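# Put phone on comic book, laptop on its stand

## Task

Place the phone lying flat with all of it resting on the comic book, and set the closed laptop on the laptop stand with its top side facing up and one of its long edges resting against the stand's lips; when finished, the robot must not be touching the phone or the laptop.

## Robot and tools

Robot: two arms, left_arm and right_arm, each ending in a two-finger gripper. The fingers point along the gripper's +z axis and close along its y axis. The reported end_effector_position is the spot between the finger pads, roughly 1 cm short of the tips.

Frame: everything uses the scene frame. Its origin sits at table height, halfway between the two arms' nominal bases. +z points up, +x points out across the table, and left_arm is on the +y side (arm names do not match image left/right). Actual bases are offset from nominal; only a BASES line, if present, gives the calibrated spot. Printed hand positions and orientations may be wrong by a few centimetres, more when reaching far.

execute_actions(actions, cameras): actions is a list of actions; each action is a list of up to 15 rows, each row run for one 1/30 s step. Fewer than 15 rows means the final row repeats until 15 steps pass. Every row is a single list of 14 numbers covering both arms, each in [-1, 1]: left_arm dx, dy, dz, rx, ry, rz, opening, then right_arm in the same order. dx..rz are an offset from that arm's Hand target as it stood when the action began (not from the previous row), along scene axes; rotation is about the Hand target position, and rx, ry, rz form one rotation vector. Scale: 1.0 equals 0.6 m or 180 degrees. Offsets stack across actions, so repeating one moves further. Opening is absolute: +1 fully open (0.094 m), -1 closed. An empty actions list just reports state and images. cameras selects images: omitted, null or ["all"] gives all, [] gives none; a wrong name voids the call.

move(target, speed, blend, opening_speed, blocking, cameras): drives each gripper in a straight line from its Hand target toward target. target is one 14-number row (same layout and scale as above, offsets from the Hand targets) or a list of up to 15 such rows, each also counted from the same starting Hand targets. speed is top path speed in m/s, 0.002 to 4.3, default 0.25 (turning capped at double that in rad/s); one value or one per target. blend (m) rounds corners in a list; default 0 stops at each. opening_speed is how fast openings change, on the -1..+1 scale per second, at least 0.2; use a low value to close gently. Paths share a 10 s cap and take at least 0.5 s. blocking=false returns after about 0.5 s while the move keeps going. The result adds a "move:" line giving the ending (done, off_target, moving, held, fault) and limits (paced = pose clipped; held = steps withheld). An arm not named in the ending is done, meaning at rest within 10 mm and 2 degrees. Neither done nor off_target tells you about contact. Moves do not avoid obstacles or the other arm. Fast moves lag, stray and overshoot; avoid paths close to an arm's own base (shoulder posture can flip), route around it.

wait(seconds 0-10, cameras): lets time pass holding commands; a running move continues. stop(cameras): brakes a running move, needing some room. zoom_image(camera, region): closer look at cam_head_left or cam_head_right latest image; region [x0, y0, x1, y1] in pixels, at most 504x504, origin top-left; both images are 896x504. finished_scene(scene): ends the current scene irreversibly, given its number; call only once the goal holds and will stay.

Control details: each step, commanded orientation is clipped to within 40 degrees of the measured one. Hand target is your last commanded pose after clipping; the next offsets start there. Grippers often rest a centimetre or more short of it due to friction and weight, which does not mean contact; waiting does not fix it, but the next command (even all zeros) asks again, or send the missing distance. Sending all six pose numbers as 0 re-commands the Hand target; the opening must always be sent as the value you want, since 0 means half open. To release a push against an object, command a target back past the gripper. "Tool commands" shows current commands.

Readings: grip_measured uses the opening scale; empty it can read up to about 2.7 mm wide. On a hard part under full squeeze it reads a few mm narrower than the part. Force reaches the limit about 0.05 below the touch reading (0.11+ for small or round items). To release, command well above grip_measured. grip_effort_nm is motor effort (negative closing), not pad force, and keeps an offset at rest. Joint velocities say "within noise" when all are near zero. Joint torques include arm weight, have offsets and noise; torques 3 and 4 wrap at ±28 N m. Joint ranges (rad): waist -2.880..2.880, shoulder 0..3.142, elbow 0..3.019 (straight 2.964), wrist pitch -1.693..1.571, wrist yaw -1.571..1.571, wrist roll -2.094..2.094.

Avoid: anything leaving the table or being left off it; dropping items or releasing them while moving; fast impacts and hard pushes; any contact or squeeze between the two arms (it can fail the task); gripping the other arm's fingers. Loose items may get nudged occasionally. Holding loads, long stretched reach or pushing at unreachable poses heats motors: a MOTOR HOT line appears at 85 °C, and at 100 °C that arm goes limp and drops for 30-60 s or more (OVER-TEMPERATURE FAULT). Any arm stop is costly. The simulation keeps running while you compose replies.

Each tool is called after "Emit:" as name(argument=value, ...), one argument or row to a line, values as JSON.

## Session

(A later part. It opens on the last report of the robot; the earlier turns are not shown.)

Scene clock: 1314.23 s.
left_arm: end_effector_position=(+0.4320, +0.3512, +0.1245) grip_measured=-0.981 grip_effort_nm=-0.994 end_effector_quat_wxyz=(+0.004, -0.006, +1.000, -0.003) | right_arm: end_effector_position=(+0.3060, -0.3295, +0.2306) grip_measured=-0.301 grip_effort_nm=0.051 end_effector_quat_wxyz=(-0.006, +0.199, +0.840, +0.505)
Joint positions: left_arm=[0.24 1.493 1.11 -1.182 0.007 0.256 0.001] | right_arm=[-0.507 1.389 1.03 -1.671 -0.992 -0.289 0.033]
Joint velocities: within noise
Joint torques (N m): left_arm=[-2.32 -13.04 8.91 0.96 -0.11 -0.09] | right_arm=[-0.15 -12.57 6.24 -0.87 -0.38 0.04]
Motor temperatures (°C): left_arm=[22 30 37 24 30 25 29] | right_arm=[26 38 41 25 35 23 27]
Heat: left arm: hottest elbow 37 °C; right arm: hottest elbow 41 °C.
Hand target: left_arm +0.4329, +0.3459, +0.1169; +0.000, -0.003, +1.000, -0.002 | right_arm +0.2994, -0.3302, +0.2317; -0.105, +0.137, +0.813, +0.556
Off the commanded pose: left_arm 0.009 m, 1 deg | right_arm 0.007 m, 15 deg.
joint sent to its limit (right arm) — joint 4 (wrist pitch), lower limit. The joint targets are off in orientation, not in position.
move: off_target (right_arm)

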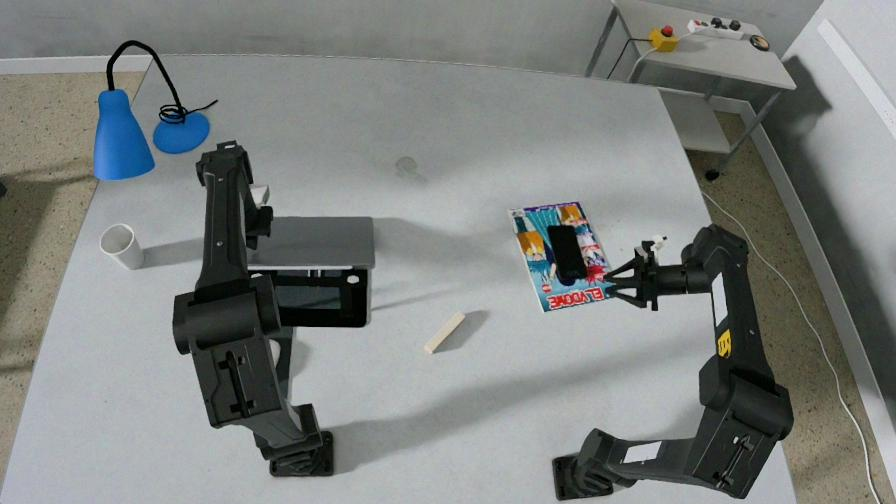

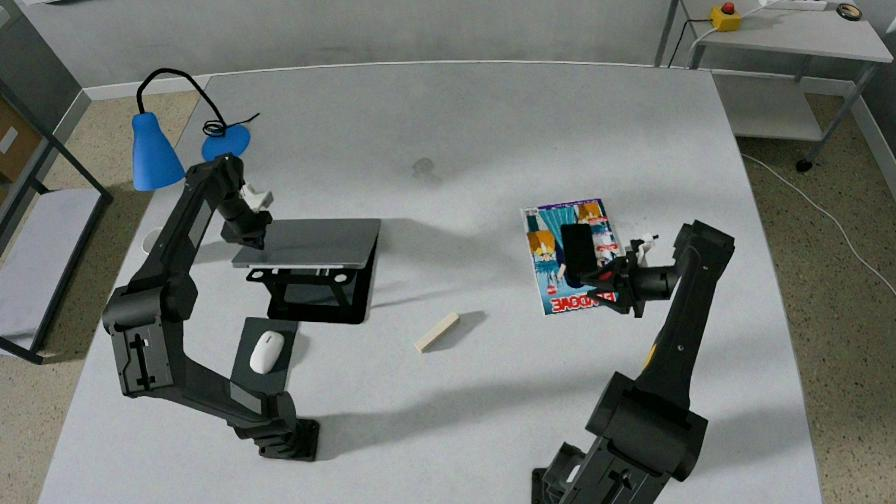

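Emit:
move(
  target=[0,0,-0.02,0,0,0,-1,0,0,0,0,0,0,-0.3],
  speed=0.03,
  cameras=[],
)

Emit:
move(
  target=[0,0,-0.015,0,0,0,-1,0,0,0,0,0,0,-0.3],
  speed=0.03,
  cameras=[],
)

Scene clock: 1317.23 s.
left_arm: end_effector_position=(+0.4351, +0.3521, +0.1178) grip_measured=-0.981 grip_effort_nm=-0.989 end_effector_quat_wxyz=(+0.011, -0.006, +1.000, -0.001) | right_arm: end_effector_position=(+0.3060, -0.3295, +0.2306) grip_measured=-0.301 grip_effort_nm=0.051 end_effector_quat_wxyz=(-0.006, +0.199, +0.840, +0.505)
Joint positions: left_arm=[0.24 1.499 1.097 -1.149 0.007 0.256 0.001] | right_arm=[-0.507 1.389 1.03 -1.671 -0.992 -0.289 0.033]
Joint velocities: within noise
Joint torques (N m): left_arm=[-2.08 -12.57 8.24 0.8 -0.13 -0.07] | right_arm=[-0.21 -12.57 6.24 -0.88 -0.38 0.03]
Motor temperatures (°C): left_arm=[22 29 37 24 30 24 29] | right_arm=[26 38 41 25 35 23 27]
Heat: left arm: hottest elbow 37 °C; right arm: hottest elbow 41 °C.
Hand target: left_arm +0.4330, +0.3459, +0.1049; +0.000, -0.003, +1.000, -0.002 | right_arm +0.2994, -0.3302, +0.2317; -0.105, +0.137, +0.813, +0.556
Off the commanded pose: left_arm 0.015 m, 1 deg | right_arm 0.007 m, 15 deg.
joint sent to its limit (right arm) — joint 4 (wrist pitch), lower limit. The joint targets are off in orientation, not in position.
move: off_target (left_arm, right_arm)
No camera images: "cameras" was empty.

Scene clock: 1318.07 s.
left_arm: end_effector_position=(+0.4381, +0.3529, +0.1153) grip_measured=-0.981 grip_effort_nm=-0.989 end_effector_quat_wxyz=(+0.019, -0.006, +1.000, +0.001) | right_arm: end_effector_position=(+0.3060, -0.3295, +0.2306) grip_measured=-0.301 grip_effort_nm=0.051 end_effector_quat_wxyz=(-0.006, +0.199, +0.840, +0.505)
Joint positions: left_arm=[0.24 1.499 1.089 -1.123 0.007 0.256 0.001] | right_arm=[-0.507 1.389 1.03 -1.671 -0.992 -0.289 0.033]
Joint velocities: within noise
Joint torques (N m): left_arm=[-3.08 -11.34 7.65 0.94 -0.09 -0.05] | right_arm=[-0.15 -12.51 6.27 -0.88 -0.38 0.03]
Motor temperatures (°C): left_arm=[22 29 37 24 30 24 29] | right_arm=[26 37 41 25 35 23 27]
Heat: left arm: hottest elbow 37 °C; right arm: hottest elbow 41 °C.
Hand target: left_arm +0.4330, +0.3459, +0.0960; +0.000, -0.003, +1.000, -0.002 | right_arm +0.2994, -0.3302, +0.2317; -0.105, +0.137, +0.813, +0.556
Off the commanded pose: left_arm 0.021 m, 2 deg | right_arm 0.007 m, 15 deg.
joint sent to its limit (right arm) — joint 4 (wrist pitch), lower limit. The joint targets are off in orientation, not in position.
move: off_target (left_arm, right_arm)
No camera images: "cameras" was empty.

Emit:
move(
  target=[
    [0,0,0.1,0,0,0,-1,0,0,0,0,0,0,-0.3],
    [0.0,-0.4,0.1,0,0,0,-1,0,0,0,0,0,0,-0.3],
    [0.0,-0.4,0.06,0,0,0,-1,0,0,0,0,0,0,-0.3],
  ],
  speed=0.12,
)

Emit:
move(
  target=[0,0,-0.035,0,0,0,-1,0,0,0,0,0,0,-0.3],
  speed=0.03,
  cameras=[],
)

Emit:
move(
  target=[0,0,-0.015,0,0,0,-1,0,0,0,0,0,0,-0.3],
  speed=0.03,
  cameras=[],
)

Emit:
move(
  target=[0,0,-0.015,0,0,0,-1,0,0,0,0,0,0,-0.3],
  speed=0.03,
)

Emit:
zoom_image(
  camera="cam_head_left",
  region=[180, 150, 440, 340],
)

Scene clock: 1326.67 s.
left_arm: end_effector_position=(+0.4182, +0.1146, +0.1272) grip_measured=-0.981 grip_effort_nm=-0.989 end_effector_quat_wxyz=(-0.014, -0.004, +1.000, +0.001) | right_arm: end_effector_position=(+0.3060, -0.3295, +0.2306) grip_measured=-0.301 grip_effort_nm=0.051 end_effector_quat_wxyz=(-0.006, +0.199, +0.840, +0.505)
Joint positions: left_arm=[-0.344 1.491 1.115 -1.221 0.007 -0.322 0.001] | right_arm=[-0.507 1.389 1.03 -1.671 -0.992 -0.289 0.033]
Joint velocities: within noise
Joint torques (N m): left_arm=[-2.02 -11.52 12.89 0.62 -0.18 -0.06] | right_arm=[-0.15 -12.57 6.28 -0.85 -0.37 0.03]
Motor temperatures (°C): left_arm=[22 29 37 24 30 24 29] | right_arm=[26 37 41 25 34 23 27]
Heat: left arm: hottest elbow 37 °C; right arm: hottest elbow 41 °C.
Hand target: left_arm +0.4330, +0.1060, +0.1319; +0.000, -0.003, +1.000, -0.002 | right_arm +0.2994, -0.3302, +0.2317; -0.105, +0.137, +0.813, +0.556
Off the commanded pose: left_arm 0.018 m, 2 deg | right_arm 0.007 m, 15 deg.
joint sent to its limit (right arm) — joint 4 (wrist pitch), lower limit. The joint targets are off in orientation, not in position.
move: off_target (left_arm, right_arm)

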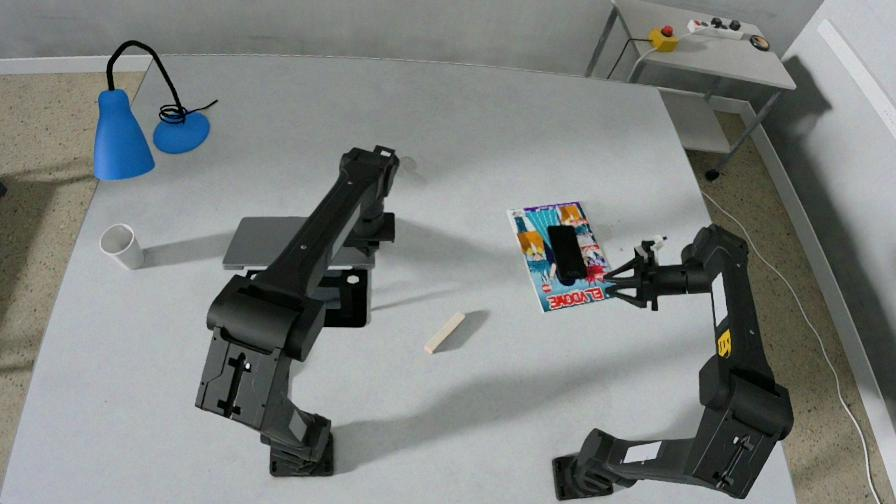

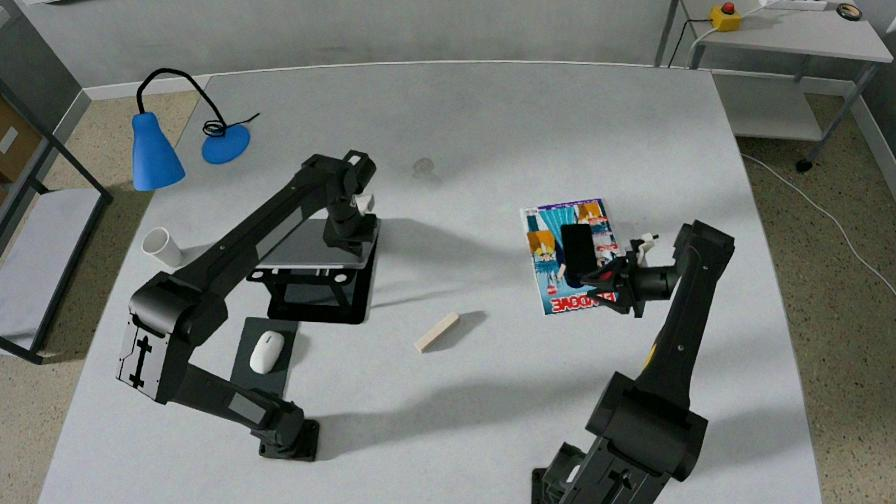

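Scene clock: 1327.83 s.
left_arm: end_effector_position=(+0.4313, +0.1105, +0.1197) grip_measured=-0.981 grip_effort_nm=-0.989 end_effector_quat_wxyz=(+0.004, -0.004, +1.000, -0.005) | right_arm: end_effector_position=(+0.3060, -0.3295, +0.2306) grip_measured=-0.301 grip_effort_nm=0.051 end_effector_quat_wxyz=(-0.006, +0.199, +0.840, +0.505)
Joint positions: left_arm=[-0.344 1.51 1.115 -1.165 0.007 -0.323 0.001] | right_arm=[-0.507 1.389 1.03 -1.671 -0.992 -0.289 0.033]
Joint velocities: within noise
Joint torques (N m): left_arm=[-2.49 -11.69 9.76 0.51 -0.09 -0.06] | right_arm=[-0.15 -12.51 6.26 -0.87 -0.37 0.04]
Motor temperatures (°C): left_arm=[22 29 37 24 30 24 29] | right_arm=[26 37 41 25 34 23 27]
Heat: left arm: hottest elbow 37 °C; right arm: hottest elbow 41 °C.
Hand target: left_arm +0.4329, +0.1060, +0.1109; +0.000, -0.003, +1.000, -0.002 | right_arm +0.2994, -0.3302, +0.2317; -0.105, +0.137, +0.813, +0.556
Off the commanded pose: left_arm 0.010 m, 1 deg | right_arm 0.007 m, 15 deg.
joint sent to its limit (right arm) — joint 4 (wrist pitch), lower limit. The joint targets are off in orientation, not in position.
move: off_target (right_arm)
No camera images: "cameras" was empty.

Scene clock: 1328.67 s.
left_arm: end_effector_position=(+0.4368, +0.1087, +0.1166) grip_measured=-0.981 grip_effort_nm=-0.989 end_effector_quat_wxyz=(+0.012, -0.004, +1.000, -0.007) | right_arm: end_effector_position=(+0.3060, -0.3295, +0.2306) grip_measured=-0.301 grip_effort_nm=0.046 end_effector_quat_wxyz=(-0.006, +0.199, +0.840, +0.505)
Joint positions: left_arm=[-0.344 1.518 1.115 -1.141 0.007 -0.323 0.001] | right_arm=[-0.507 1.389 1.03 -1.671 -0.992 -0.289 0.033]
Joint velocities: within noise
Joint torques (N m): left_arm=[-1.9 -11.99 8.47 0.84 -0.11 -0.07] | right_arm=[-0.15 -12.51 6.24 -0.88 -0.37 0.03]
Motor temperatures (°C): left_arm=[22 29 37 24 30 24 29] | right_arm=[26 37 41 25 34 23 27]
Heat: left arm: hottest elbow 37 °C; right arm: hottest elbow 41 °C.
Hand target: left_arm +0.4330, +0.1059, +0.1019; +0.000, -0.003, +1.000, -0.003 | right_arm +0.2994, -0.3302, +0.2317; -0.105, +0.137, +0.813, +0.556
Off the commanded pose: left_arm 0.016 m, 2 deg | right_arm 0.007 m, 15 deg.
joint sent to its limit (right arm) — joint 4 (wrist pitch), lower limit. The joint targets are off in orientation, not in position.
move: off_target (left_arm, right_arm)
No camera images: "cameras" was empty.

Scene clock: 1329.50 s.
left_arm: end_effector_position=(+0.4413, +0.1073, +0.1135) grip_measured=-0.981 grip_effort_nm=-0.989 end_effector_quat_wxyz=(+0.019, -0.004, +1.000, -0.010) | right_arm: end_effector_position=(+0.3060, -0.3295, +0.2306) grip_measured=-0.301 grip_effort_nm=0.046 end_effector_quat_wxyz=(-0.006, +0.199, +0.840, +0.505)
Joint positions: left_arm=[-0.344 1.524 1.112 -1.116 0.006 -0.323 0.001] | right_arm=[-0.507 1.389 1.03 -1.671 -0.992 -0.289 0.033]
Joint velocities: within noise
Joint torques (N m): left_arm=[-1.9 -11.81 7.36 0.95 -0.1 -0.07] | right_arm=[-0.09 -12.57 6.27 -0.9 -0.38 0.03]
Motor temperatures (°C): left_arm=[22 29 37 24 30 24 29] | right_arm=[26 37 41 25 34 23 27]
Heat: left arm: hottest elbow 37 °C; right arm: hottest elbow 41 °C.
Hand target: left_arm +0.4329, +0.1059, +0.0929; +0.000, -0.003, +1.000, -0.003 | right_arm +0.2994, -0.3302, +0.2317; -0.105, +0.137, +0.813, +0.556
Off the commanded pose: left_arm 0.022 m, 2 deg | right_arm 0.007 m, 15 deg.
joint sent to its limit (right arm) — joint 4 (wrist pitch), lower limit. The joint targets are off in orientation, not in position.
move: off_target (left_arm, right_arm)

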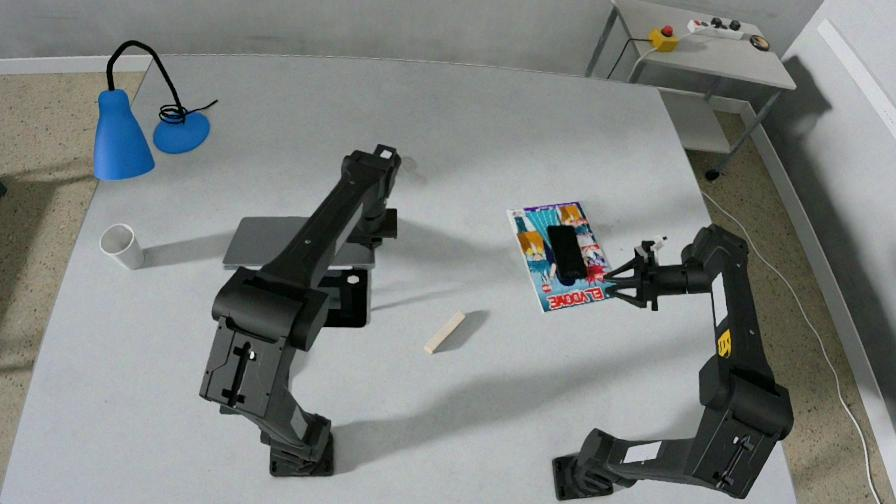

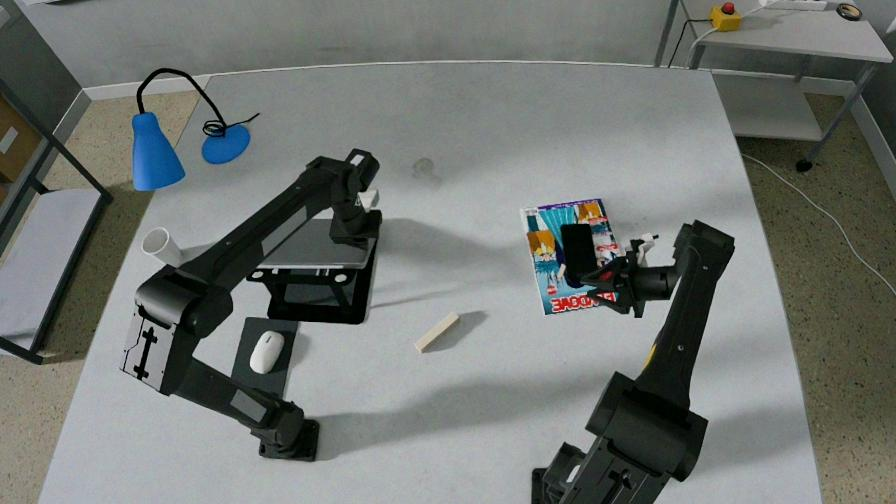

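Scaled by 1.938.

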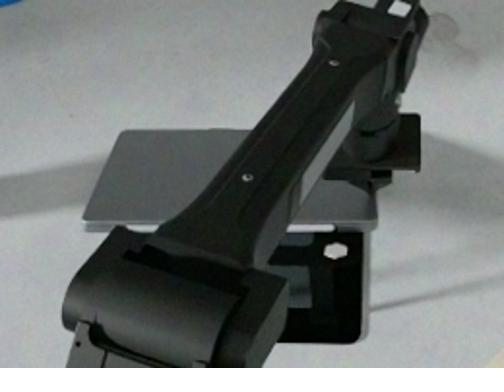

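Emit:
move(
  target=[
    [0,0,0.12,0,0,0,-1,0,0,0,0,0,0,-0.3],
    [-0.15,-0.25,0.2,0,0,0,-1,0,0,0,0,0,0,-0.3],
  ],
  speed=0.15,
)

Emit:
zoom_image(
  camera="cam_head_left",
  region=[200, 190, 400, 340],
)

Emit:
zoom_image(
  camera="cam_head_right",
  region=[220, 190, 420, 340],
)

Scene clock: 1336.47 s.
left_arm: end_effector_position=(+0.3298, -0.0277, +0.1860) grip_measured=-0.981 grip_effort_nm=-0.984 end_effector_quat_wxyz=(-0.025, -0.004, +1.000, +0.017) | right_arm: end_effector_position=(+0.3060, -0.3295, +0.2306) grip_measured=-0.301 grip_effort_nm=0.051 end_effector_quat_wxyz=(-0.006, +0.199, +0.840, +0.505)
Joint positions: left_arm=[-0.759 1.453 1.234 -1.41 0.008 -0.737 0.001] | right_arm=[-0.507 1.389 1.03 -1.671 -0.992 -0.289 0.033]
Joint velocities: within noise
Joint torques (N m): left_arm=[-2.61 -13.33 16.35 -0.32 -0.18 -0.11] | right_arm=[-0.21 -12.45 6.24 -0.88 -0.37 0.03]
Motor temperatures (°C): left_arm=[22 29 38 24 30 24 29] | right_arm=[26 37 41 25 34 23 27]
Heat: left arm: hottest elbow 38 °C; right arm: hottest elbow 41 °C.
Hand target: left_arm +0.3428, -0.0441, +0.2128; +0.000, -0.003, +1.000, -0.002 | right_arm +0.2994, -0.3302, +0.2317; -0.105, +0.137, +0.813, +0.556
Off the commanded pose: left_arm 0.034 m, 4 deg | right_arm 0.007 m, 15 deg.
joint sent to its limit (right arm) — joint 4 (wrist pitch), lower limit. The joint targets are off in orientation, not in position.
move: off_target (left_arm, right_arm)

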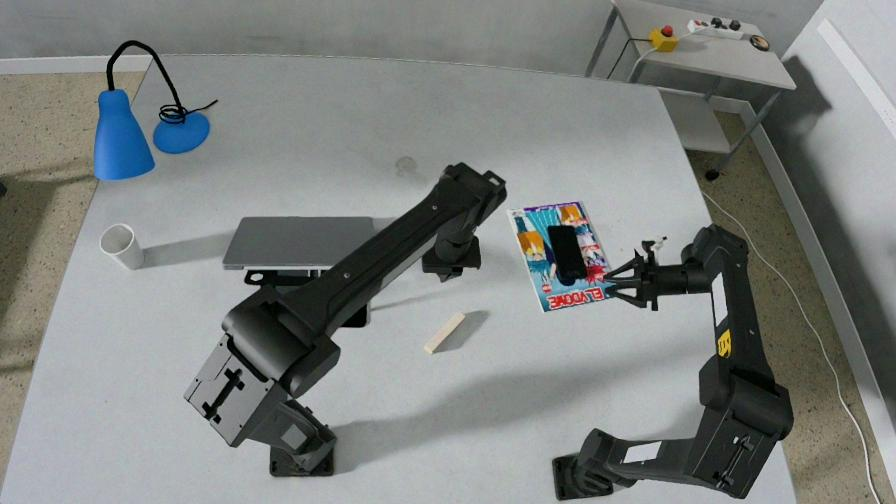

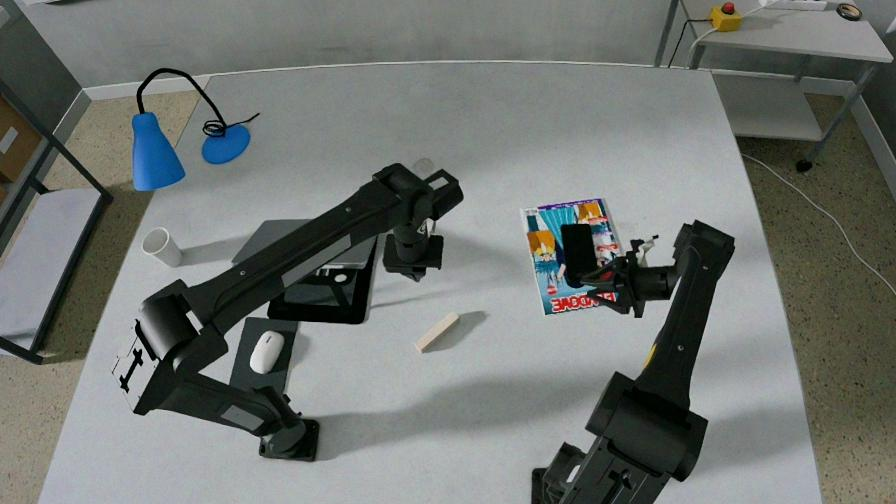

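Scaled by 2.520.

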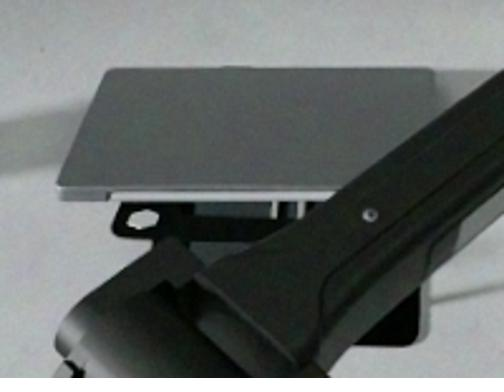

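Scaled by 2.520.

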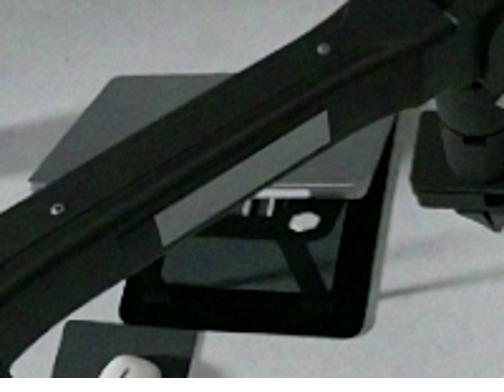

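Emit:
finished_scene(
  scene=1,
)

The scene is finished: the task was done.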